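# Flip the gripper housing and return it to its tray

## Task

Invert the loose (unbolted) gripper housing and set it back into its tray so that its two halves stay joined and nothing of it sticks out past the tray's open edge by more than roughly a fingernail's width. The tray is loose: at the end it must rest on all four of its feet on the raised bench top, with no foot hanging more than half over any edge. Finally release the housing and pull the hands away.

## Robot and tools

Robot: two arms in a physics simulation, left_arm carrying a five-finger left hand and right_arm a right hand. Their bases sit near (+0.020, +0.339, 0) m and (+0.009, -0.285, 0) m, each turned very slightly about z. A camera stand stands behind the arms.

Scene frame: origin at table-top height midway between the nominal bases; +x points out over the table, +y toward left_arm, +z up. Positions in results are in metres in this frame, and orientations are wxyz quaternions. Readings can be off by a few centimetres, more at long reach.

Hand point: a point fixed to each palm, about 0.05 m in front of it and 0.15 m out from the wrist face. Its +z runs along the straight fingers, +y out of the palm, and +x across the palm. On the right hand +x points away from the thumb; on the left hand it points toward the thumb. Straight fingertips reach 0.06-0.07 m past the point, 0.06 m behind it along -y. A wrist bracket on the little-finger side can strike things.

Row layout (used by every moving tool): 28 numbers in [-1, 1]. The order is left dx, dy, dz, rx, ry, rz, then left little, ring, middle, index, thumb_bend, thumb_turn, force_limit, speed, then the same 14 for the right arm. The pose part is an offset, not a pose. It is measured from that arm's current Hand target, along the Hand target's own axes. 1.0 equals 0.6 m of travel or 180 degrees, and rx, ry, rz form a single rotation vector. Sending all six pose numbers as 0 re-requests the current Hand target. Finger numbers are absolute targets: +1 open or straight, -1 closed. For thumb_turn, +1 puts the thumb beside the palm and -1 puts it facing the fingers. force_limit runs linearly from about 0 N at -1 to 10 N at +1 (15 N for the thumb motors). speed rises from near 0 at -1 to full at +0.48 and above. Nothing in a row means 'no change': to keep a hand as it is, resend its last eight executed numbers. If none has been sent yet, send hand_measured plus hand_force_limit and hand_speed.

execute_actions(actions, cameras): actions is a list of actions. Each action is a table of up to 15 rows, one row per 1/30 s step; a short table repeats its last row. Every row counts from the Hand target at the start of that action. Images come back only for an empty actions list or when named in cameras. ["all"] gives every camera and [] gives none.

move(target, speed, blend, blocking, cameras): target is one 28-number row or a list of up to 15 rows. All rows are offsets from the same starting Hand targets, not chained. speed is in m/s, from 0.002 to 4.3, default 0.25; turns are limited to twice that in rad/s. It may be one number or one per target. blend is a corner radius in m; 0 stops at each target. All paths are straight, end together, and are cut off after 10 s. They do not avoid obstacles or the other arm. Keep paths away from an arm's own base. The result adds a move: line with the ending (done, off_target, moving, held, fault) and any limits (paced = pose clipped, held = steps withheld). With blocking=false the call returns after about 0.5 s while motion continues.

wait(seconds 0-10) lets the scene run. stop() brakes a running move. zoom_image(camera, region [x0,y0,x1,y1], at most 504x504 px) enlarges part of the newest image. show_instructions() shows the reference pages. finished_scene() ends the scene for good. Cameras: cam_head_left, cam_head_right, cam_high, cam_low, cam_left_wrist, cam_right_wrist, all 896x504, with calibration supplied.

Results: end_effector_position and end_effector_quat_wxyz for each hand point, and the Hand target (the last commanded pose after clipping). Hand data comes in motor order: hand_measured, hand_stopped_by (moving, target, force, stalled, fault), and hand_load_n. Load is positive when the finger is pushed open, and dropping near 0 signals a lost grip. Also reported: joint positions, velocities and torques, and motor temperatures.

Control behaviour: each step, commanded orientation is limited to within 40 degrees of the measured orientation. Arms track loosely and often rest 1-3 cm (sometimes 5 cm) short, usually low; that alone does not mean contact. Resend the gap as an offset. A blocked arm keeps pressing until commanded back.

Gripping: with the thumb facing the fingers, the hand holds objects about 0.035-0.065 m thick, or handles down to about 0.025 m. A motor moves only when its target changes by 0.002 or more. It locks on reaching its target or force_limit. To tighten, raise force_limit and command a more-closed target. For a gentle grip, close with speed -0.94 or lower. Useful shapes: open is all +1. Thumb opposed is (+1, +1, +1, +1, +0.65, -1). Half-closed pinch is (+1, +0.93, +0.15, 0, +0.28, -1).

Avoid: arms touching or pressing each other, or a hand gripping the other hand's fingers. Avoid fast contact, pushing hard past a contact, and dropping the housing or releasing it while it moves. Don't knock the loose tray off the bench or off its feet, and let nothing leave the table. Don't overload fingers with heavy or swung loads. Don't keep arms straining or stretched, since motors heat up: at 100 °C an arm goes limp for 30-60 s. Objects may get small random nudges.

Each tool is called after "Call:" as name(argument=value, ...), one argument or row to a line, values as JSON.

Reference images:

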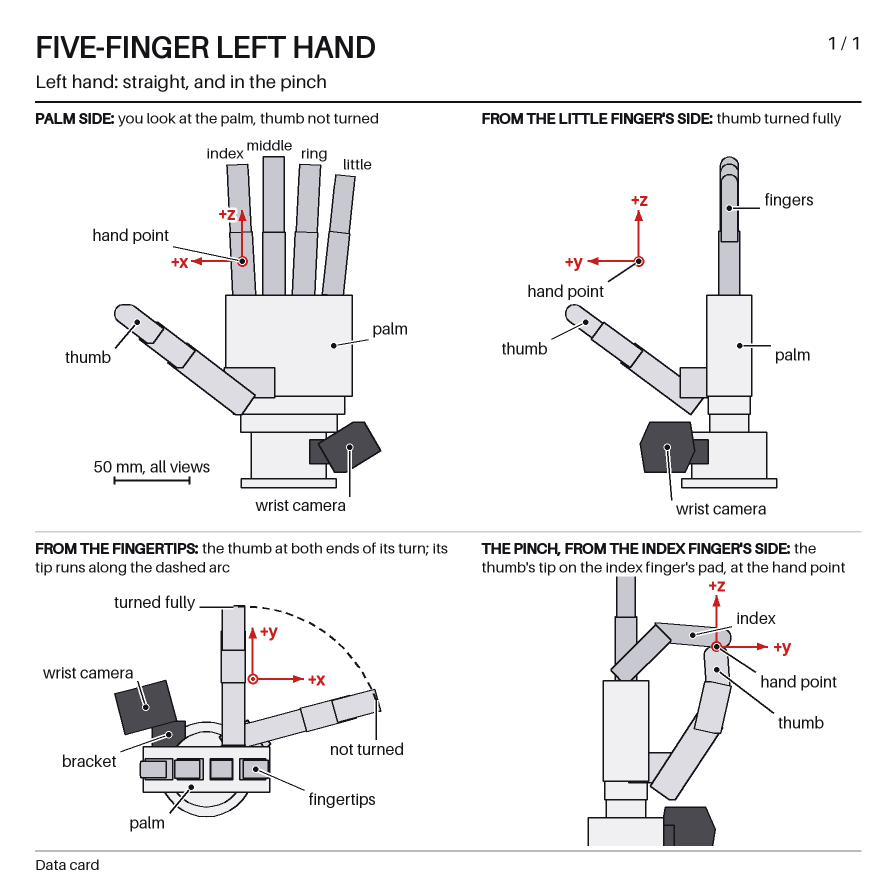

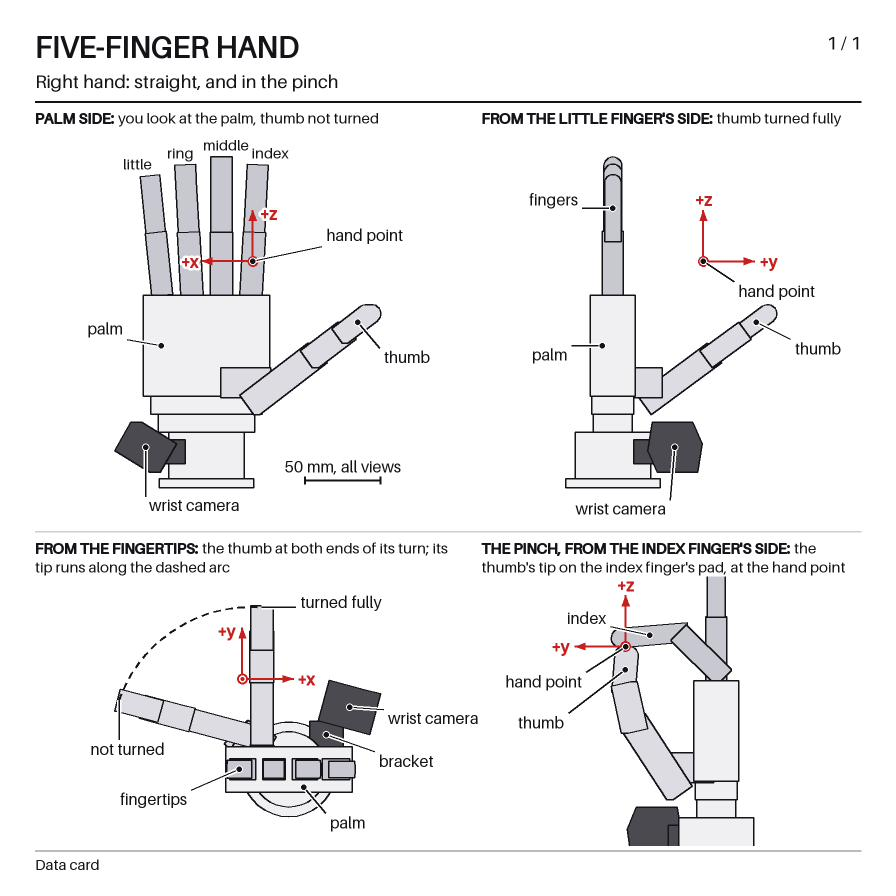

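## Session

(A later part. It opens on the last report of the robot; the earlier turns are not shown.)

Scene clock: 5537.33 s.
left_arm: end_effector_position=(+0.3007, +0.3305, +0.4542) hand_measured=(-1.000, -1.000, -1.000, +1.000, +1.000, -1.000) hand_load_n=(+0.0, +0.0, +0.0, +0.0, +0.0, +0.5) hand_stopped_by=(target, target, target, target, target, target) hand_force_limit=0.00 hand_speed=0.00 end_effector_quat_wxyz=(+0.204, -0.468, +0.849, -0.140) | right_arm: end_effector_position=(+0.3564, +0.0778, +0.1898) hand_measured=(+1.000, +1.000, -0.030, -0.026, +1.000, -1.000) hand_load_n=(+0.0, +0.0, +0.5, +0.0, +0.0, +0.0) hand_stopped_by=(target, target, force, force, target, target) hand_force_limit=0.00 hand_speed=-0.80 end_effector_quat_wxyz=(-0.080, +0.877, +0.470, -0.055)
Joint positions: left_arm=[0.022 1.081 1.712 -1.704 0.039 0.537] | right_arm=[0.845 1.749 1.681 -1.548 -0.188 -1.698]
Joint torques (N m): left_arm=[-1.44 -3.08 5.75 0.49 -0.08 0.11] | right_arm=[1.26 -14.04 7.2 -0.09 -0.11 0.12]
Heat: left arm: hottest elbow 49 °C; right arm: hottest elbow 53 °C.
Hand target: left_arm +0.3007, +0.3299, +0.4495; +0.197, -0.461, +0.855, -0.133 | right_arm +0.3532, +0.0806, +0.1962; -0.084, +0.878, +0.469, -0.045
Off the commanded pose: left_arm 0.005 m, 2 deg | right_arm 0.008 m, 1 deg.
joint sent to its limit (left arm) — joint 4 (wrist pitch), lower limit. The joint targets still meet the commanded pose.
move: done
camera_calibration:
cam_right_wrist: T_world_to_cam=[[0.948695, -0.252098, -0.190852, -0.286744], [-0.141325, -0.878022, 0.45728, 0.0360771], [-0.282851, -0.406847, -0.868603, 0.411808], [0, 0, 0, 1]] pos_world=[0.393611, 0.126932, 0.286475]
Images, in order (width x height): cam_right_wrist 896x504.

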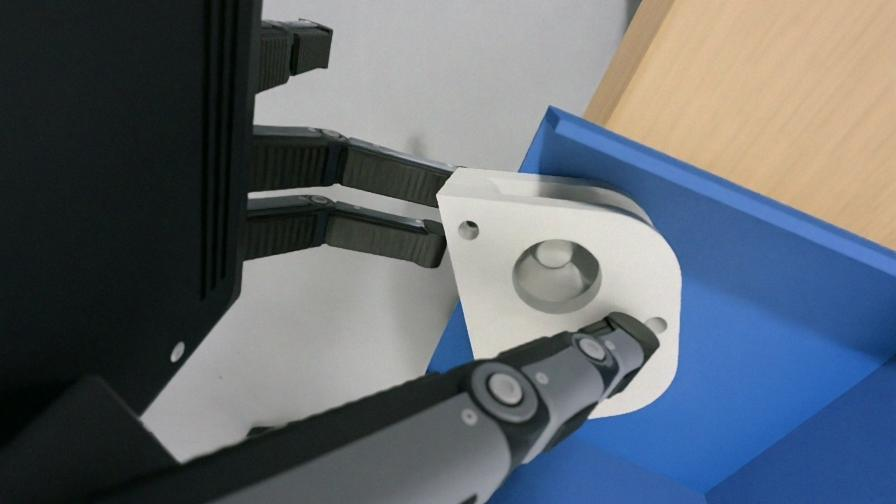

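Call:
move(
  target=[
    [0,0,0,0,0,0,-1,-1,-1,1,1,-1,0,0, 0,0.0016,0.0082,0,0,0,1,1,-0.15,-0.32,1,-1,0.0,-0.8],
    [0,0,0,0,0,0,-1,-1,-1,1,1,-1,0,0, 0,-0.0557,0.0192,0,0,0,1,1,-0.15,-0.32,1,-1,0.0,-0.8],
    [0,0,0,0,0,0,-1,-1,-1,1,1,-1,0,0, 0,-0.0627,-0.0168,0,0,0,1,1,-0.15,-0.32,1,-1,0.0,-0.8],
  ],
  speed=0.03,
  cameras=["cam_right_wrist", "cam_high", "cam_head_left"],
)

Call:
zoom_image(
  camera="cam_high",
  region=[370, 130, 460, 210],
)

Scene clock: 5572.10 s.
left_arm: end_effector_position=(+0.3007, +0.3305, +0.4542) hand_measured=(-1.000, -1.000, -1.000, +1.000, +1.000, -1.000) hand_load_n=(+0.0, +0.0, +0.0, +0.0, +0.0, +0.0) hand_stopped_by=(target, target, target, target, target, target) hand_force_limit=0.00 hand_speed=0.00 end_effector_quat_wxyz=(+0.204, -0.468, +0.849, -0.140) | right_arm: end_effector_position=(+0.3217, +0.0906, +0.1876) hand_measured=(+1.000, +1.000, -0.030, -0.026, +1.000, -1.000) hand_load_n=(+0.0, +0.0, +0.0, +0.0, +0.0, +0.0) hand_stopped_by=(target, target, force, force, target, target) hand_force_limit=0.00 hand_speed=-0.80 end_effector_quat_wxyz=(-0.072, +0.878, +0.469, -0.069)
Joint positions: left_arm=[0.022 1.081 1.712 -1.704 0.039 0.537] | right_arm=[0.912 1.74 1.659 -1.556 -0.189 -1.63]
Joint torques (N m): left_arm=[-1.38 -3.02 5.75 0.51 -0.07 0.11] | right_arm=[1.14 -14.27 10.86 -0.7 -0.12 0.12]
Heat: left arm: hottest elbow 49 °C; right arm: hottest elbow 52 °C.
Hand target: left_arm +0.3007, +0.3299, +0.4495; +0.197, -0.461, +0.855, -0.133 | right_arm +0.3240, +0.1002, +0.2134; -0.084, +0.878, +0.469, -0.045
Off the commanded pose: left_arm 0.005 m, 2 deg | right_arm 0.028 m, 3 deg.
joint sent to its limit (left arm) — joint 4 (wrist pitch), lower limit. The joint targets still meet the commanded pose.
move: off_target (right_arm)
camera_calibration:
cam_right_wrist: T_world_to_cam=[[0.94535, -0.256307, -0.201543, -0.247524], [-0.131546, -0.865394, 0.483516, 0.0342545], [-0.298343, -0.43058, -0.851817, 0.409245], [0, 0, 0, 1]] pos_world=[0.360598, 0.142414, 0.282152]
Images, in order (width x height): cam_head_left 896x504, cam_high 896x504, cam_right_wrist 896x504.

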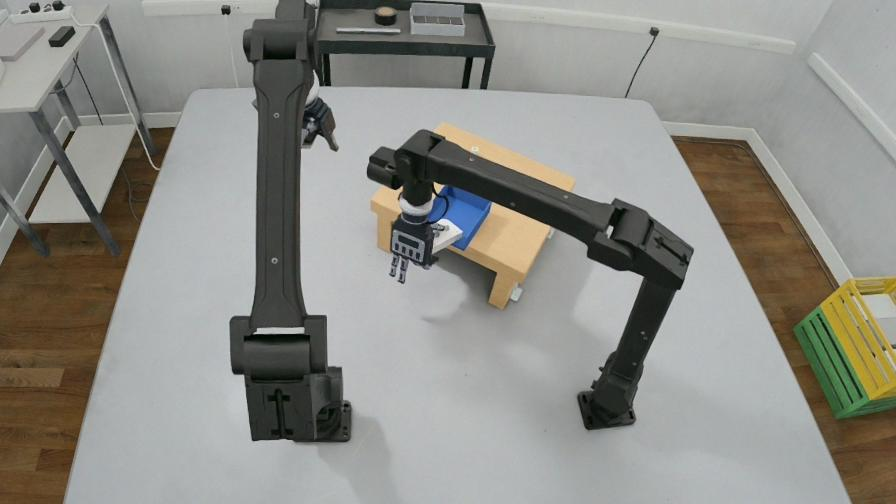

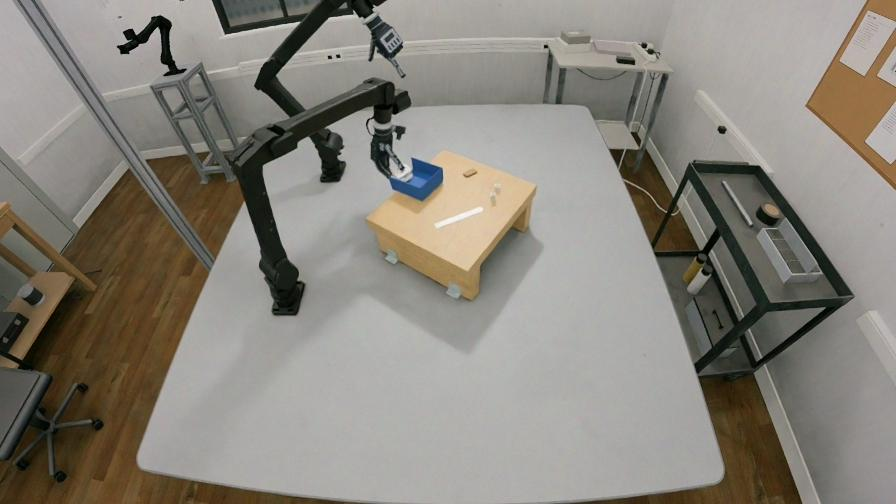

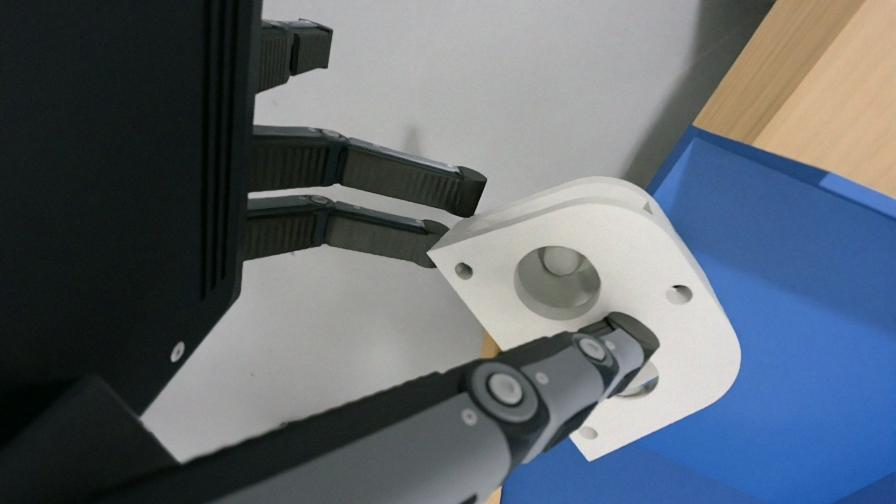

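Scaled by 5.600 from the camera's 896x504 image, which has a finer 1280x720 frame.

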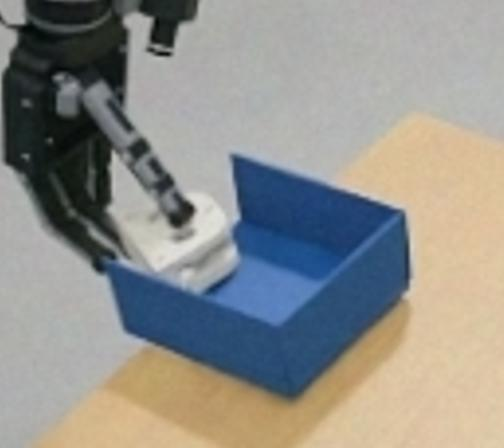

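Call:
move(
  target=[0,0,0,0,0,0,-1,-1,-1,1,1,-1,0,0, 0,0.0066,0.0344,0,0,0,1,1,-0.15,-0.32,0.68,-1,-0.6,-0.93],
  speed=0.02,
  cameras=["cam_right_wrist"],
)

Scene clock: 5695.07 s.
left_arm: end_effector_position=(+0.3007, +0.3305, +0.4542) hand_measured=(-1.000, -1.000, -1.000, +1.000, +1.000, -1.000) hand_load_n=(+0.5, +0.0, +0.0, -0.5, +0.0, +0.5) hand_stopped_by=(target, target, target, target, target, target) hand_force_limit=0.00 hand_speed=0.00 end_effector_quat_wxyz=(+0.204, -0.468, +0.849, -0.140) | right_arm: end_effector_position=(+0.3262, +0.0976, +0.1883) hand_measured=(+1.000, +1.000, -0.030, -0.026, +0.732, -1.000) hand_load_n=(+0.0, +0.0, +1.0, +1.0, +2.5, +0.0) hand_stopped_by=(target, target, force, force, force, target) hand_force_limit=-0.60 hand_speed=-0.93 end_effector_quat_wxyz=(-0.080, +0.878, +0.469, -0.053)
Joint positions: left_arm=[0.022 1.081 1.712 -1.704 0.039 0.537] | right_arm=[0.913 1.736 1.659 -1.524 -0.19 -1.626]
Joint torques (N m): left_arm=[-1.32 -3.19 5.78 0.51 -0.08 0.12] | right_arm=[1.08 -13.63 7.12 0.06 -0.1 0.07]
Motor temperatures (°C): left_arm=[35 35 49 34 38 32] | right_arm=[37 44 56 35 34 34]
Heat: left arm: hottest elbow 49 °C; right arm: hottest elbow 56 °C.
Hand target: left_arm +0.3007, +0.3299, +0.4495; +0.197, -0.461, +0.855, -0.133 | right_arm +0.3240, +0.1002, +0.1923; -0.084, +0.878, +0.469, -0.045
Off the commanded pose: left_arm 0.005 m, 2 deg | right_arm 0.005 m, 1 deg.
joint sent to its limit (left arm) — joint 4 (wrist pitch), lower limit. The joint targets still meet the commanded pose.
move: done
camera_calibration:
cam_right_wrist: T_world_to_cam=[[0.948531, -0.254241, -0.188812, -0.253535], [-0.144673, -0.878247, 0.455797, 0.0513181], [-0.281706, -0.405022, -0.869827, 0.409664], [0, 0, 0, 1]] pos_world=[0.363315, 0.146533, 0.285075]
Images, in order (width x height): cam_right_wrist 896x504.

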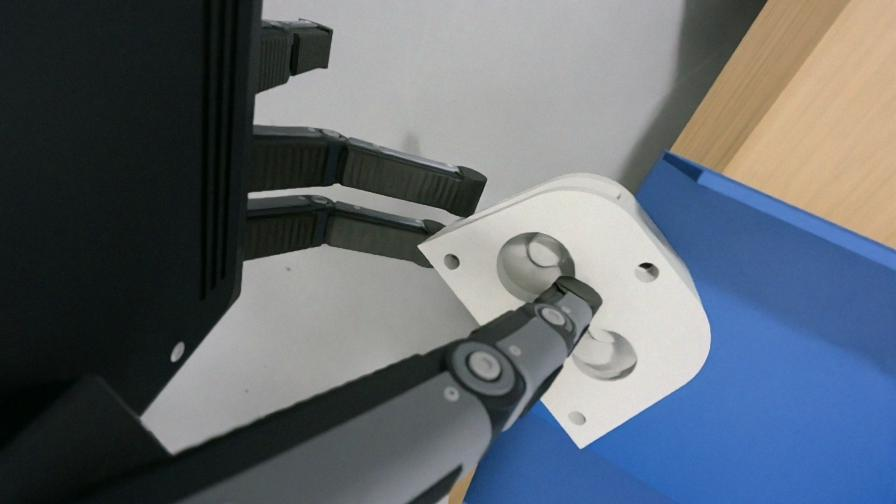

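Call:
move(
  target=[0,0,0,0,0,0,-1,-1,-1,1,1,-1,0,0, 0.0003,0.039,-0.0093,0,0,0,1,1,-0.15,-0.32,0.68,-1,-0.6,-0.93],
  speed=0.025,
  cameras=["cam_right_wrist", "cam_high"],
)

Call:
zoom_image(
  camera="cam_high",
  region=[370, 130, 460, 210],
)

Scene clock: 5712.00 s.
left_arm: end_effector_position=(+0.3007, +0.3305, +0.4542) hand_measured=(-1.000, -1.000, -1.000, +1.000, +1.000, -1.000) hand_load_n=(+0.0, +0.0, +0.0, +0.0, +0.0, +0.0) hand_stopped_by=(target, target, target, target, target, target) hand_force_limit=0.00 hand_speed=0.00 end_effector_quat_wxyz=(+0.204, -0.468, +0.849, -0.140) | right_arm: end_effector_position=(+0.3350, +0.0913, +0.1906) hand_measured=(+1.000, +1.000, -0.030, -0.026, +0.732, -1.000) hand_load_n=(+0.0, +0.0, +1.5, +0.5, +2.5, +0.0) hand_stopped_by=(target, target, force, force, force, target) hand_force_limit=-0.60 hand_speed=-0.93 end_effector_quat_wxyz=(-0.082, +0.879, +0.468, -0.050)
Joint positions: left_arm=[0.022 1.081 1.712 -1.704 0.039 0.537] | right_arm=[0.892 1.731 1.659 -1.524 -0.191 -1.644]
Joint torques (N m): left_arm=[-1.32 -3.08 5.78 0.53 -0.08 0.12] | right_arm=[-1.03 -12.81 7.98 -0.4 0 -0.22]
Motor temperatures (°C): left_arm=[35 35 48 34 38 32] | right_arm=[37 44 55 35 34 34]
Heat: left arm: hottest elbow 48 °C; right arm: hottest elbow 55 °C.
Hand target: left_arm +0.3007, +0.3299, +0.4495; +0.197, -0.461, +0.855, -0.133 | right_arm +0.3440, +0.0870, +0.1934; -0.084, +0.878, +0.469, -0.045
Off the commanded pose: left_arm 0.005 m, 2 deg | right_arm 0.010 m, 1 deg.
joint sent to its limit (left arm) — joint 4 (wrist pitch), lower limit. The joint targets still meet the commanded pose.
move: done
camera_calibration:
cam_right_wrist: T_world_to_cam=[[0.948441, -0.25562, -0.187396, -0.263065], [-0.149093, -0.881557, 0.447916, 0.0492795], [-0.279697, -0.396882, -0.874216, 0.411058], [0, 0, 0, 1]] pos_world=[0.371821, 0.13934, 0.287983]
Images, in order (width x height): cam_high 896x504, cam_right_wrist 896x504.

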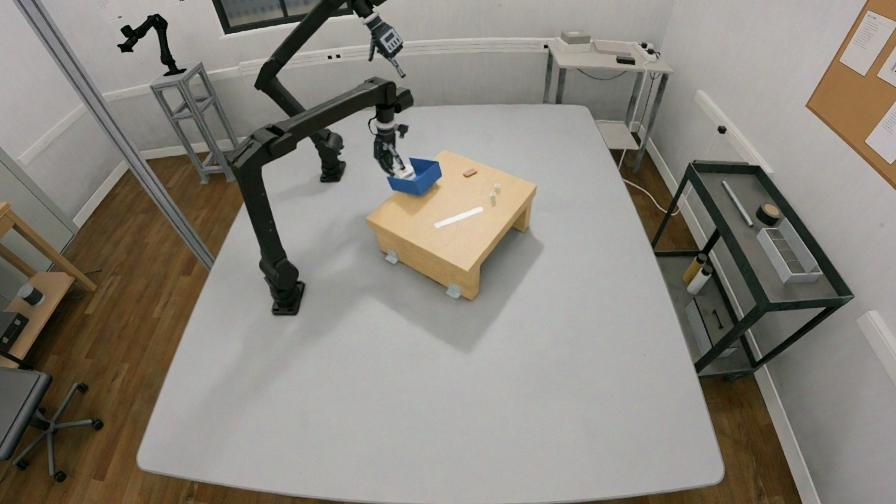

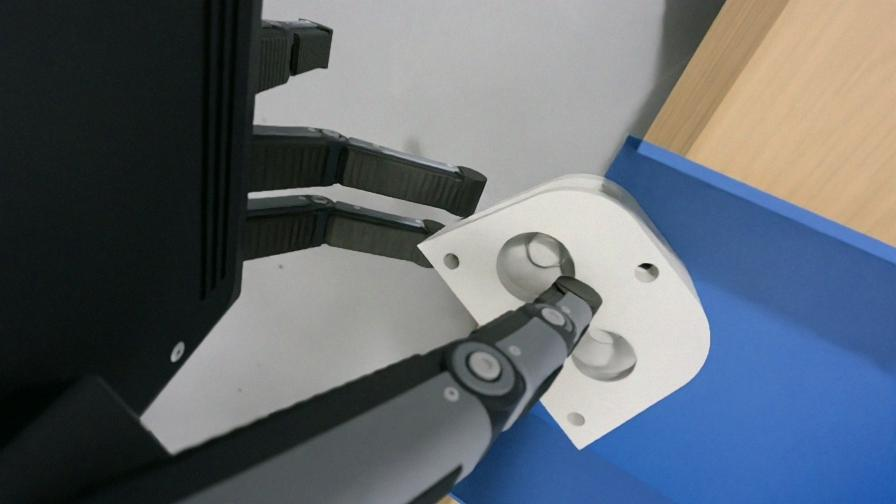

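Scaled by 5.600 from the camera's 896x504 image, which has a finer 1280x720 frame.

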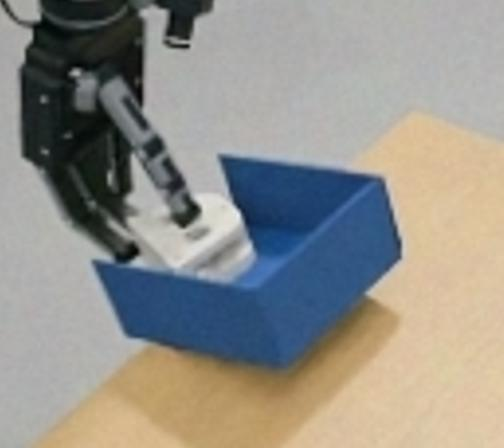

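Call:
move(
  target=[0,0,0,0,0,0,-1,-1,-1,1,1,-1,0,0, 0,-0.0063,-0.0327,0,0,0,1,1,-0.15,-0.32,0.68,-1,-0.6,-0.93],
  speed=0.025,
  cameras=["cam_right_wrist", "cam_high"],
)

Call:
zoom_image(
  camera="cam_high",
  region=[370, 130, 460, 210],
)

Scene clock: 5734.80 s.
left_arm: end_effector_position=(+0.3007, +0.3305, +0.4542) hand_measured=(-1.000, -1.000, -1.000, +1.000, +1.000, -1.000) hand_load_n=(+0.0, +0.0, +0.0, +0.0, -0.5, +0.0) hand_stopped_by=(target, target, target, target, target, target) hand_force_limit=0.00 hand_speed=0.00 end_effector_quat_wxyz=(+0.204, -0.468, +0.849, -0.140) | right_arm: end_effector_position=(+0.3328, +0.0819, +0.1955) hand_measured=(+1.000, +1.000, -0.030, -0.026, +0.732, -1.000) hand_load_n=(+0.0, +0.0, +0.5, +0.0, +1.0, +0.0) hand_stopped_by=(target, target, force, force, force, target) hand_force_limit=-0.60 hand_speed=-0.93 end_effector_quat_wxyz=(-0.076, +0.878, +0.467, -0.065)
Joint positions: left_arm=[0.022 1.081 1.712 -1.704 0.039 0.537] | right_arm=[0.884 1.731 1.669 -1.568 -0.191 -1.655]
Joint torques (N m): left_arm=[-1.38 -3.14 5.78 0.5 -0.07 0.11] | right_arm=[-0.32 -13.04 10.92 -0.7 0 -0.11]
Motor temperatures (°C): left_arm=[35 35 48 34 38 32] | right_arm=[37 44 55 35 34 34]
Heat: left arm: hottest elbow 48 °C; right arm: hottest elbow 55 °C.
Hand target: left_arm +0.3007, +0.3299, +0.4495; +0.197, -0.461, +0.855, -0.133 | right_arm +0.3441, +0.0870, +0.2134; -0.084, +0.878, +0.469, -0.045
Off the commanded pose: left_arm 0.005 m, 2 deg | right_arm 0.022 m, 2 deg.
joint sent to its limit (left arm) — joint 4 (wrist pitch), lower limit. The joint targets still meet the commanded pose.
move: off_target (right_arm)
camera_calibration:
cam_right_wrist: T_world_to_cam=[[0.945155, -0.258108, -0.200157, -0.258612], [-0.137513, -0.870302, 0.472932, 0.02885], [-0.296264, -0.41947, -0.858063, 0.415202], [0, 0, 0, 1]] pos_world=[0.371406, 0.132523, 0.290863]
Images, in order (width x height): cam_high 896x504, cam_right_wrist 896x504.

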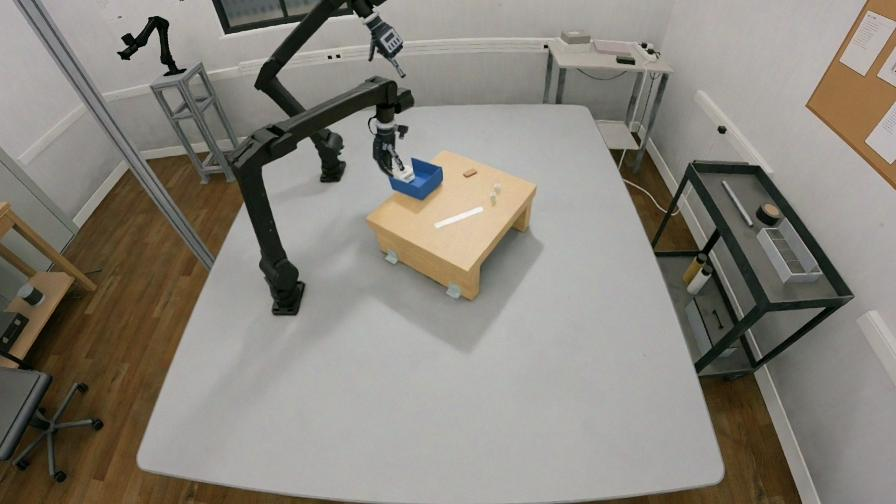

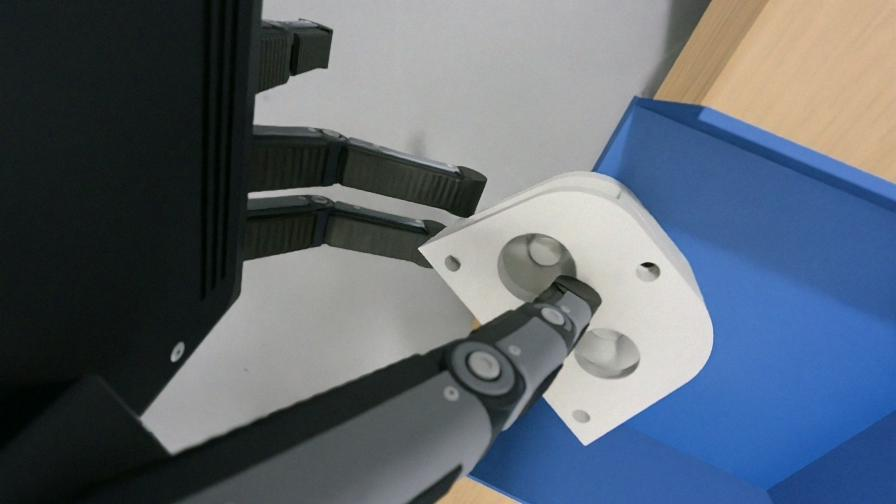

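Scaled by 5.600 from the camera's 896x504 image, which has a finer 1280x720 frame.

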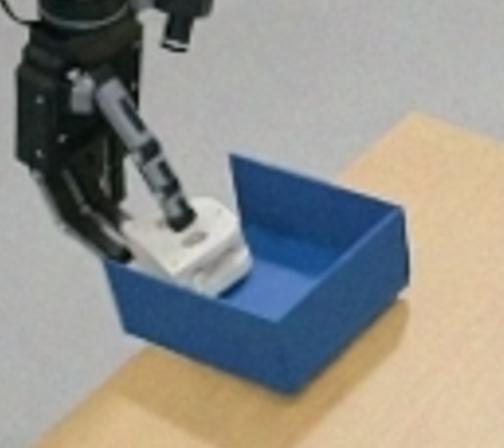

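Call:
move(
  target=[0,0,0,0,0,0,-1,-1,-1,1,1,-1,0,0, 0,0.0313,-0.0129,0,0,0,1,1,-0.15,-0.32,0.68,-1,-0.6,-0.93],
  speed=0.025,
  cameras=["cam_right_wrist", "cam_high"],
)

Call:
zoom_image(
  camera="cam_high",
  region=[370, 130, 460, 210],
)

Scene clock: 5753.70 s.
left_arm: end_effector_position=(+0.3007, +0.3305, +0.4542) hand_measured=(-1.000, -1.000, -1.000, +1.000, +1.000, -1.000) hand_load_n=(+0.0, +0.0, +0.0, +0.0, +0.0, +0.0) hand_stopped_by=(target, target, target, target, target, target) hand_force_limit=0.00 hand_speed=0.00 end_effector_quat_wxyz=(+0.204, -0.468, +0.849, -0.140) | right_arm: end_effector_position=(+0.3488, +0.0684, +0.2008) hand_measured=(+1.000, +1.000, -0.030, -0.028, +0.732, -1.000) hand_load_n=(+0.0, +0.0, +0.0, +0.0, +0.0, +0.0) hand_stopped_by=(target, target, force, force, force, target) hand_force_limit=-0.60 hand_speed=-0.93 end_effector_quat_wxyz=(-0.077, +0.880, +0.464, -0.064)
Joint positions: left_arm=[0.022 1.081 1.712 -1.704 0.039 0.537] | right_arm=[0.843 1.731 1.683 -1.587 -0.19 -1.688]
Joint torques (N m): left_arm=[-1.32 -3.14 5.78 0.53 -0.07 0.11] | right_arm=[-0.03 -12.51 11.41 -0.72 -0.01 -0.17]
Motor temperatures (°C): left_arm=[35 35 48 34 38 32] | right_arm=[37 44 55 35 34 34]
Heat: left arm: hottest elbow 48 °C; right arm: hottest elbow 55 °C.
Hand target: left_arm +0.3007, +0.3299, +0.4495; +0.197, -0.461, +0.855, -0.133 | right_arm +0.3607, +0.0759, +0.2174; -0.084, +0.878, +0.469, -0.045
Off the commanded pose: left_arm 0.005 m, 2 deg | right_arm 0.022 m, 2 deg.
joint sent to its limit (left arm) — joint 4 (wrist pitch), lower limit. The joint targets still meet the commanded pose.
move: off_target (right_arm)
camera_calibration:
cam_right_wrist: T_world_to_cam=[[0.942974, -0.265657, -0.200565, -0.274885], [-0.144675, -0.869747, 0.471814, 0.0194279], [-0.299782, -0.415891, -0.858583, 0.419951], [0, 0, 0, 1]] pos_world=[0.387914, 0.118526, 0.296264]
Images, in order (width x height): cam_high 896x504, cam_right_wrist 896x504.

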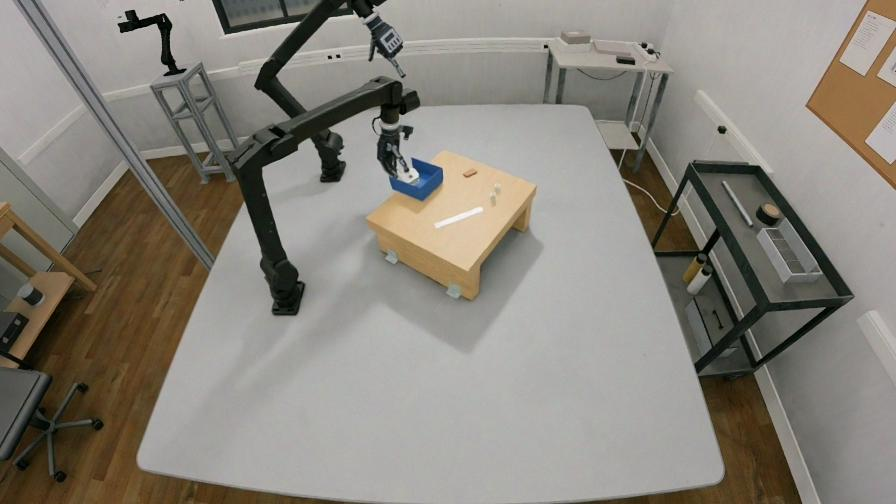

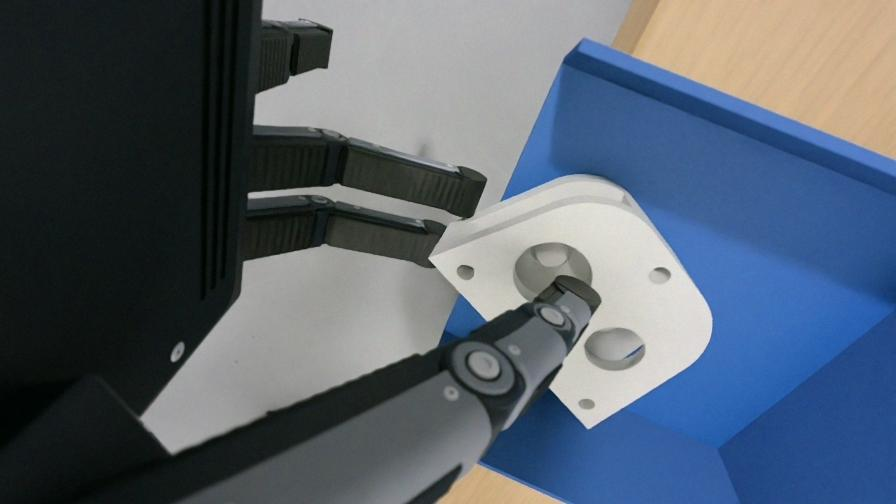

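Scaled by 5.600 from the camera's 896x504 image, which has a finer 1280x720 frame.

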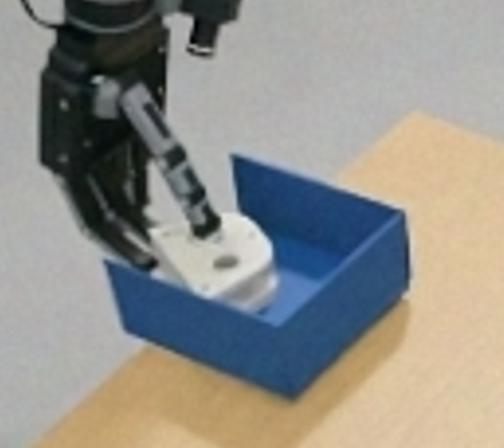

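Call:
move(
  target=[0,0,0,0,0,0,-1,-1,-1,1,1,-1,0,0, 0,0.018,-0.0035,0,0,0,1,1,-0.15,-0.32,0.68,-1,-0.6,-0.93],
  speed=0.025,
  cameras=["cam_right_wrist"],
)

Scene clock: 5784.93 s.
left_arm: end_effector_position=(+0.3007, +0.3305, +0.4542) hand_measured=(-1.000, -1.000, -1.000, +1.000, +1.000, -1.000) hand_load_n=(+0.0, +0.0, +0.0, +0.0, +0.0, +0.0) hand_stopped_by=(target, target, target, target, target, target) hand_force_limit=0.00 hand_speed=0.00 end_effector_quat_wxyz=(+0.204, -0.468, +0.849, -0.140) | right_arm: end_effector_position=(+0.3567, +0.0627, +0.2031) hand_measured=(+1.000, +1.000, -0.030, -0.028, +0.732, -1.000) hand_load_n=(+0.0, +0.0, +0.5, +0.0, +0.0, +0.0) hand_stopped_by=(target, target, force, force, force, target) hand_force_limit=-0.60 hand_speed=-0.93 end_effector_quat_wxyz=(-0.078, +0.880, +0.464, -0.063)
Joint positions: left_arm=[0.022 1.081 1.712 -1.704 0.039 0.537] | right_arm=[0.824 1.731 1.689 -1.594 -0.191 -1.708]
Joint torques (N m): left_arm=[-1.38 -3.02 5.78 0.53 -0.08 0.11] | right_arm=[-0.15 -12.16 11.47 -0.7 0.03 -0.15]
Motor temperatures (°C): left_arm=[35 35 48 34 38 32] | right_arm=[37 44 59 35 34 34]
Heat: left arm: hottest elbow 48 °C; right arm: hottest elbow 59 °C.
Hand target: left_arm +0.3007, +0.3299, +0.4495; +0.197, -0.461, +0.855, -0.133 | right_arm +0.3698, +0.0698, +0.2174; -0.084, +0.878, +0.469, -0.045
Off the commanded pose: left_arm 0.005 m, 2 deg | right_arm 0.021 m, 2 deg.
joint sent to its limit (left arm) — joint 4 (wrist pitch), lower limit. The joint targets still meet the commanded pose.
move: off_target (right_arm)
camera_calibration:
cam_right_wrist: T_world_to_cam=[[0.943424, -0.264193, -0.200384, -0.283755], [-0.144663, -0.871703, 0.468195, 0.0153681], [-0.298369, -0.412718, -0.860604, 0.421591], [0, 0, 0, 1]] pos_world=[0.395714, 0.112428, 0.298768]
Images, in order (width x height): cam_right_wrist 896x504.

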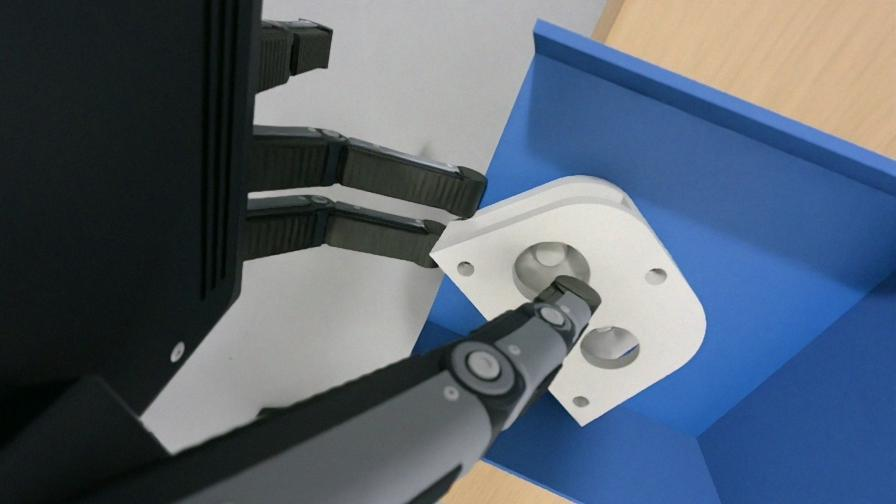

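Call:
move(
  target=[
    [0,0,0,0,0,0,-1,-1,-1,1,1,-1,0,0, 0,0,0,0,0,0,1,1,-0.15,-0.32,1,-1,-0.6,-0.7],
    [0,0,0,0,0,0,-1,-1,-1,1,1,-1,0,0, 0,0,0,0,0,0,1,1,-0.15,-0.32,1,1,-0.6,-0.6],
  ],
  speed=0.025,
  cameras=["cam_right_wrist", "cam_high"],
)

Call:
zoom_image(
  camera="cam_high",
  region=[370, 130, 460, 210],
)

Scene clock: 5798.50 s.
left_arm: end_effector_position=(+0.3007, +0.3305, +0.4542) hand_measured=(-1.000, -1.000, -1.000, +1.000, +1.000, -1.000) hand_load_n=(+0.0, +0.0, +0.0, +0.0, +0.0, +0.0) hand_stopped_by=(target, target, target, target, target, target) hand_force_limit=0.00 hand_speed=0.00 end_effector_quat_wxyz=(+0.204, -0.468, +0.849, -0.140) | right_arm: end_effector_position=(+0.3568, +0.0627, +0.2031) hand_measured=(+1.000, +1.000, -0.030, -0.028, +1.000, +1.000) hand_load_n=(+0.0, +0.0, +0.0, +0.5, +0.0, +0.0) hand_stopped_by=(target, target, force, force, target, target) hand_force_limit=-0.60 hand_speed=-0.60 end_effector_quat_wxyz=(-0.078, +0.880, +0.465, -0.063)
Joint positions: left_arm=[0.022 1.081 1.712 -1.704 0.039 0.537] | right_arm=[0.824 1.731 1.689 -1.594 -0.191 -1.71]
Joint torques (N m): left_arm=[-1.32 -3.14 5.79 0.5 -0.07 0.11] | right_arm=[-0.15 -12.16 11.44 -0.7 0.02 -0.15]
Motor temperatures (°C): left_arm=[35 35 48 34 38 32] | right_arm=[37 44 60 35 34 34]
Heat: left arm: hottest elbow 48 °C; right arm: hottest elbow 60 °C.
Hand target: left_arm +0.3007, +0.3299, +0.4495; +0.197, -0.461, +0.855, -0.133 | right_arm +0.3698, +0.0698, +0.2174; -0.084, +0.878, +0.469, -0.045
Off the commanded pose: left_arm 0.005 m, 2 deg | right_arm 0.021 m, 2 deg.
joint sent to its limit (left arm) — joint 4 (wrist pitch), lower limit. The joint targets still meet the commanded pose.
move: off_target (right_arm); target 2's new numbers were sent with right_arm's hand 0.021 m and 2 deg from that target
camera_calibration:
cam_right_wrist: T_world_to_cam=[[0.943842, -0.262718, -0.200354, -0.284068], [-0.143395, -0.872038, 0.467961, 0.0150605], [-0.297658, -0.412951, -0.860739, 0.421417], [0, 0, 0, 1]] pos_world=[0.395713, 0.112528, 0.298768]
Images, in order (width x height): cam_high 896x504, cam_right_wrist 896x504.

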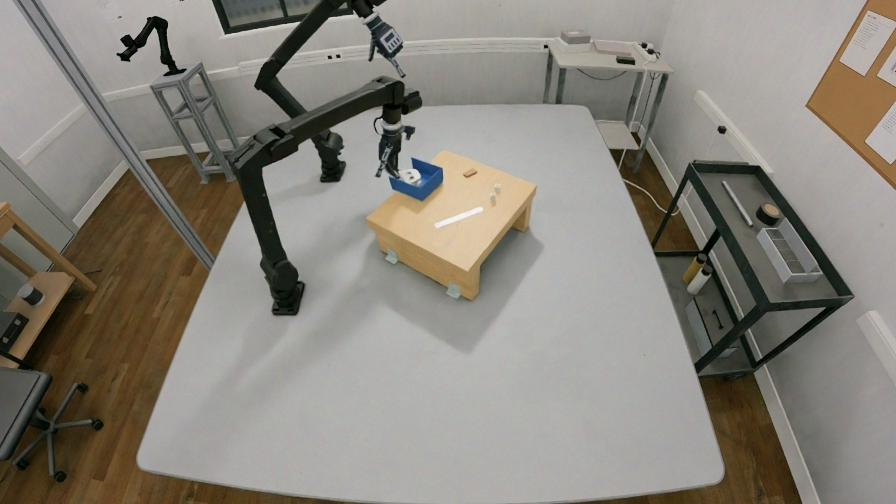

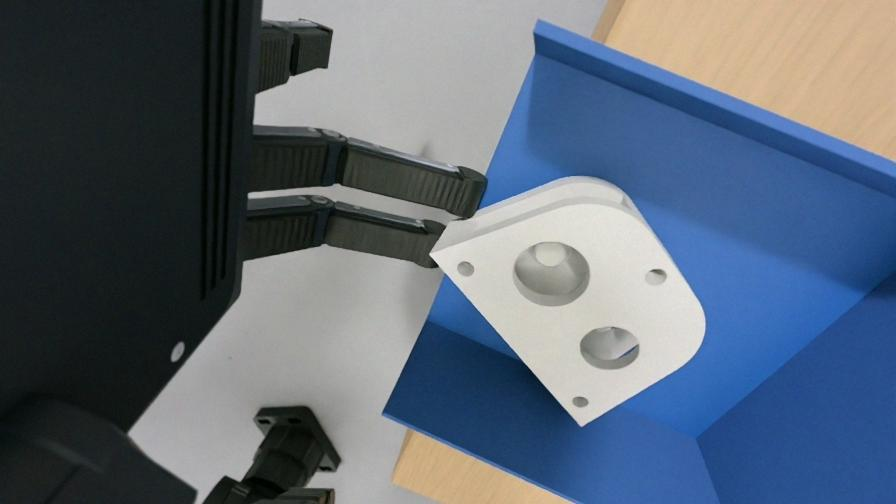

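Scaled by 5.600 from the camera's 896x504 image, which has a finer 1280x720 frame.

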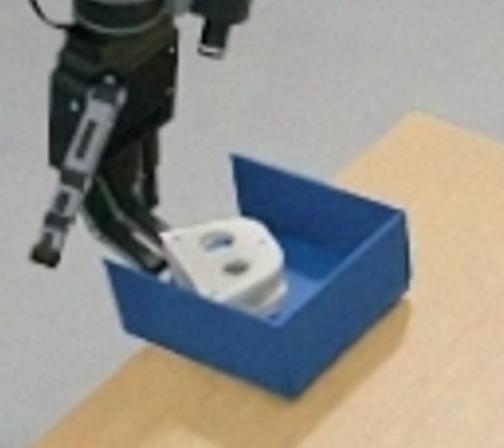

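Call:
move(
  target=[0,0,0,0,0,0,-1,-1,-1,1,1,-1,0,0, 0,-0.0007,0.0315,0,0,0,1,1,-0.15,-0.32,1,1,-0.6,-0.6],
  speed=0.02,
  cameras=["cam_right_wrist"],
)

Scene clock: 5807.63 s.
left_arm: end_effector_position=(+0.3007, +0.3305, +0.4542) hand_measured=(-1.000, -1.000, -1.000, +1.000, +1.000, -1.000) hand_load_n=(+0.5, +0.0, +0.5, +0.0, +0.0, +0.0) hand_stopped_by=(target, target, target, target, target, target) hand_force_limit=0.00 hand_speed=0.00 end_effector_quat_wxyz=(+0.204, -0.468, +0.849, -0.140) | right_arm: end_effector_position=(+0.3605, +0.0676, +0.2022) hand_measured=(+1.000, +1.000, -0.030, -0.028, +1.000, +1.000) hand_load_n=(+0.0, +0.0, +0.0, +0.0, +0.0, +0.0) hand_stopped_by=(target, target, force, force, target, target) hand_force_limit=-0.60 hand_speed=-0.60 end_effector_quat_wxyz=(-0.083, +0.879, +0.466, -0.053)
Joint positions: left_arm=[0.022 1.081 1.712 -1.704 0.039 0.537] | right_arm=[0.824 1.731 1.689 -1.571 -0.193 -1.71]
Joint torques (N m): left_arm=[-1.44 -3.08 5.78 0.53 -0.08 0.11] | right_arm=[0.5 -12.1 7.77 0.29 0.09 -0.07]
Motor temperatures (°C): left_arm=[35 35 48 34 38 32] | right_arm=[37 43 60 35 34 34]
Heat: left arm: hottest elbow 48 °C; right arm: hottest elbow 60 °C.
Hand target: left_arm +0.3007, +0.3299, +0.4495; +0.197, -0.461, +0.855, -0.133 | right_arm +0.3665, +0.0720, +0.1989; -0.084, +0.878, +0.469, -0.045
Off the commanded pose: left_arm 0.005 m, 2 deg | right_arm 0.008 m, 1 deg.
joint sent to its limit (left arm) — joint 4 (wrist pitch), lower limit. The joint targets still meet the commanded pose.
move: done
camera_calibration:
cam_right_wrist: T_world_to_cam=[[0.946335, -0.259227, -0.193004, -0.289016], [-0.149398, -0.880439, 0.450009, 0.0266117], [-0.286583, -0.397025, -0.871918, 0.420957], [0, 0, 0, 1]] pos_world=[0.398121, 0.11564, 0.299283]
Images, in order (width x height): cam_right_wrist 896x504.

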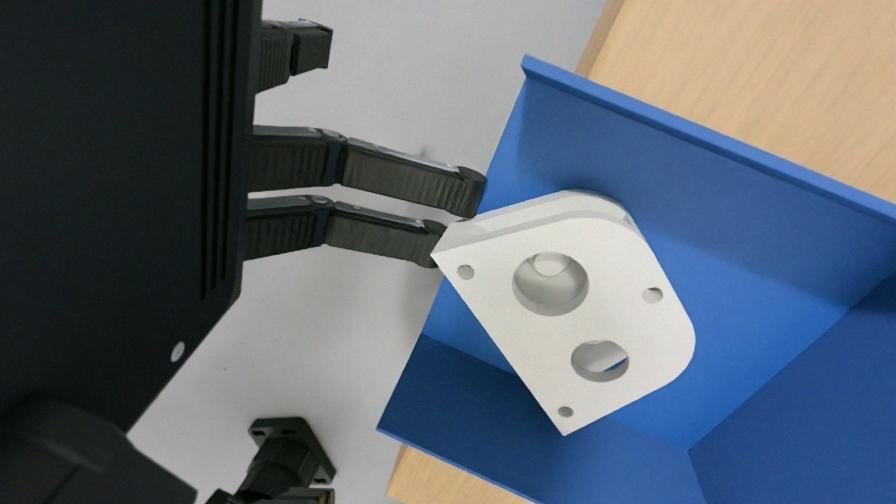

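Call:
move(
  target=[0,0,0,0,0,0,-1,-1,-1,1,1,-1,0,0, 0,-0.0032,0.0180,0,0,0,1,1,-0.15,-0.32,1,1,-0.6,-0.6],
  speed=0.02,
  cameras=["cam_right_wrist"],
)

Scene clock: 5811.53 s.
left_arm: end_effector_position=(+0.3007, +0.3305, +0.4542) hand_measured=(-1.000, -1.000, -1.000, +1.000, +1.000, -1.000) hand_load_n=(+0.0, +0.5, +0.0, +0.0, +0.0, +0.0) hand_stopped_by=(target, target, target, target, target, target) hand_force_limit=0.00 hand_speed=0.00 end_effector_quat_wxyz=(+0.204, -0.468, +0.849, -0.140) | right_arm: end_effector_position=(+0.3618, +0.0720, +0.1944) hand_measured=(+1.000, +1.000, -0.030, -0.028, +1.000, +1.000) hand_load_n=(+0.0, +0.0, +0.0, +0.0, +0.0, +0.0) hand_stopped_by=(target, target, force, force, target, target) hand_force_limit=-0.60 hand_speed=-0.60 end_effector_quat_wxyz=(-0.086, +0.878, +0.468, -0.045)
Joint positions: left_arm=[0.022 1.081 1.712 -1.704 0.039 0.537] | right_arm=[0.828 1.731 1.67 -1.536 -0.194 -1.71]
Joint torques (N m): left_arm=[-1.38 -3.02 5.78 0.5 -0.08 0.11] | right_arm=[0.85 -12.1 7.15 0.05 0.1 0.01]
Motor temperatures (°C): left_arm=[35 35 48 34 38 32] | right_arm=[37 43 60 35 34 34]
Heat: left arm: hottest elbow 48 °C; right arm: hottest elbow 60 °C.
Hand target: left_arm +0.3007, +0.3299, +0.4495; +0.197, -0.461, +0.855, -0.133 | right_arm +0.3631, +0.0742, +0.1886; -0.084, +0.878, +0.469, -0.045
Off the commanded pose: left_arm 0.005 m, 2 deg | right_arm 0.006 m, 0 deg.
joint sent to its limit (left arm) — joint 4 (wrist pitch), lower limit. The joint targets still meet the commanded pose.
move: done
camera_calibration:
cam_right_wrist: T_world_to_cam=[[0.949117, -0.253647, -0.186655, -0.293309], [-0.150862, -0.886466, 0.437514, 0.0376074], [-0.276437, -0.387093, -0.879626, 0.413351], [0, 0, 0, 1]] pos_world=[0.398323, 0.118946, 0.292393]
Images, in order (width x height): cam_right_wrist 896x504.

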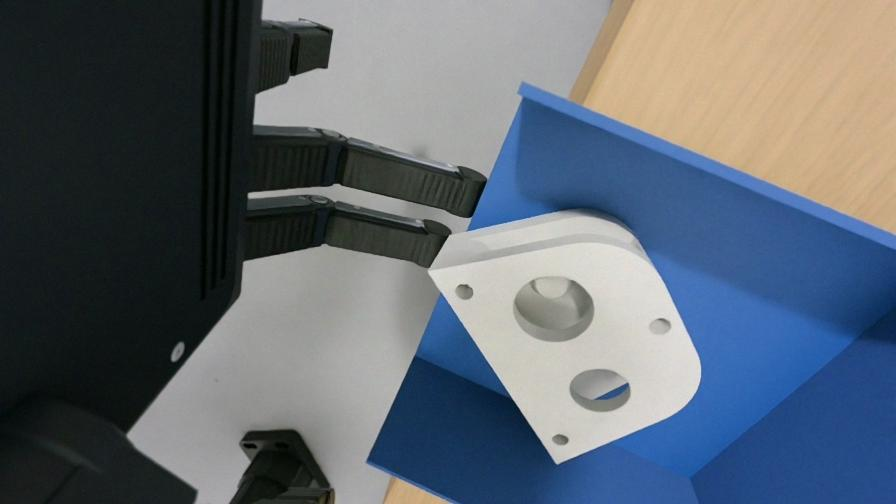

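Call:
move(
  target=[
    [0,0,0,0,0,0,-1,-1,-1,1,1,-1,0,0, 0,0.0016,0.0090,0,0,0,1,1,-0.15,-0.32,1,1,-0.6,-0.6],
    [0,0,0,0,0,0,-1,-1,-1,1,1,-1,0,0, 0,-0.0720,0.0246,0,0,0,1,1,-0.15,-0.32,1,1,-0.6,-0.6],
  ],
  speed=[0.02, 0.04],
  cameras=["cam_right_wrist", "cam_high"],
)

Call:
zoom_image(
  camera="cam_high",
  region=[370, 130, 460, 210],
)

Scene clock: 5823.60 s.
left_arm: end_effector_position=(+0.3007, +0.3305, +0.4542) hand_measured=(-1.000, -1.000, -1.000, +1.000, +1.000, -1.000) hand_load_n=(+0.0, +0.0, +0.0, +0.0, +0.0, +0.0) hand_stopped_by=(target, target, target, target, target, target) hand_force_limit=0.00 hand_speed=0.00 end_effector_quat_wxyz=(+0.204, -0.468, +0.849, -0.140) | right_arm: end_effector_position=(+0.3275, +0.0971, +0.1819) hand_measured=(+1.000, +1.000, -0.030, -0.028, +1.000, +1.000) hand_load_n=(+0.0, +0.0, +0.0, +0.0, +0.0, +0.0) hand_stopped_by=(target, target, force, force, target, target) hand_force_limit=-0.60 hand_speed=-0.60 end_effector_quat_wxyz=(-0.082, +0.876, +0.472, -0.049)
Joint positions: left_arm=[0.022 1.081 1.712 -1.704 0.039 0.537] | right_arm=[0.911 1.731 1.636 -1.497 -0.191 -1.634]
Joint torques (N m): left_arm=[-1.44 -3.14 5.79 0.5 -0.08 0.11] | right_arm=[1.03 -12.98 7.17 -0.01 -0.06 0.12]
Motor temperatures (°C): left_arm=[35 35 48 34 38 32] | right_arm=[37 43 58 35 34 34]
Heat: left arm: hottest elbow 48 °C; right arm: hottest elbow 58 °C.
Hand target: left_arm +0.3007, +0.3299, +0.4495; +0.197, -0.461, +0.855, -0.133 | right_arm +0.3257, +0.0993, +0.1824; -0.084, +0.878, +0.469, -0.045
Off the commanded pose: left_arm 0.005 m, 2 deg | right_arm 0.003 m, 1 deg.
joint sent to its limit (left arm) — joint 4 (wrist pitch), lower limit. The joint targets still meet the commanded pose.
move: done
camera_calibration:
cam_right_wrist: T_world_to_cam=[[0.950854, -0.247345, -0.186273, -0.257961], [-0.142161, -0.883153, 0.447024, 0.0552291], [-0.275077, -0.398574, -0.874912, 0.402353], [0, 0, 0, 1]] pos_world=[0.363813, 0.145338, 0.279283]
Images, in order (width x height): cam_high 896x504, cam_right_wrist 896x504.

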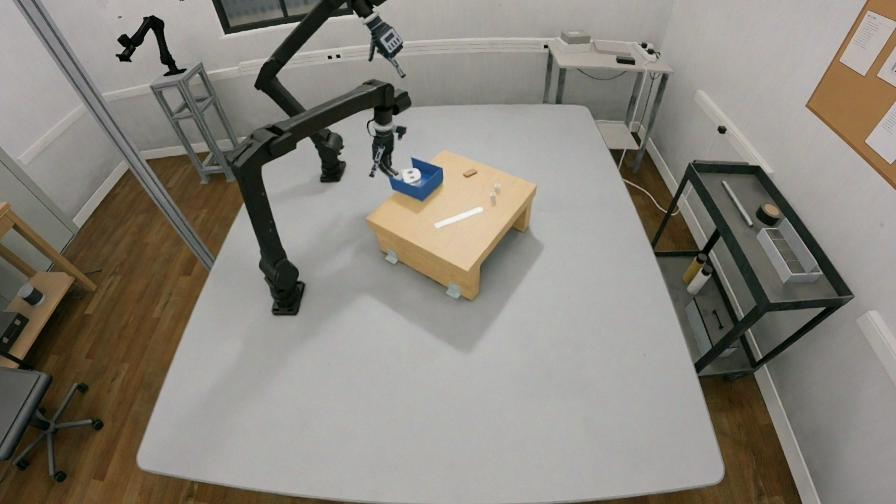

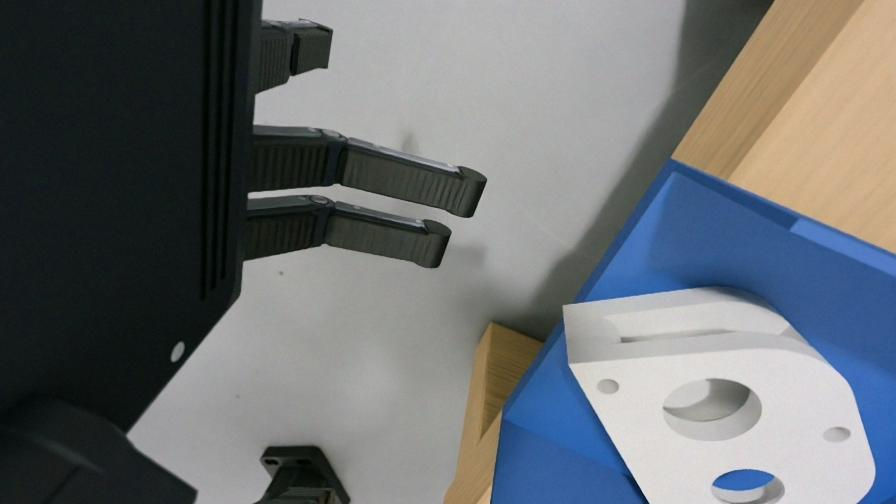

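Scaled by 5.600 from the camera's 896x504 image, which has a finer 1280x720 frame.

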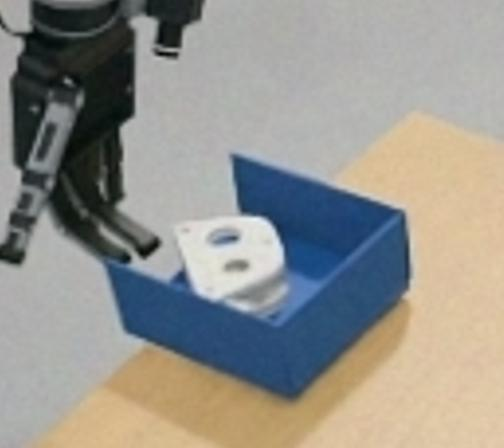

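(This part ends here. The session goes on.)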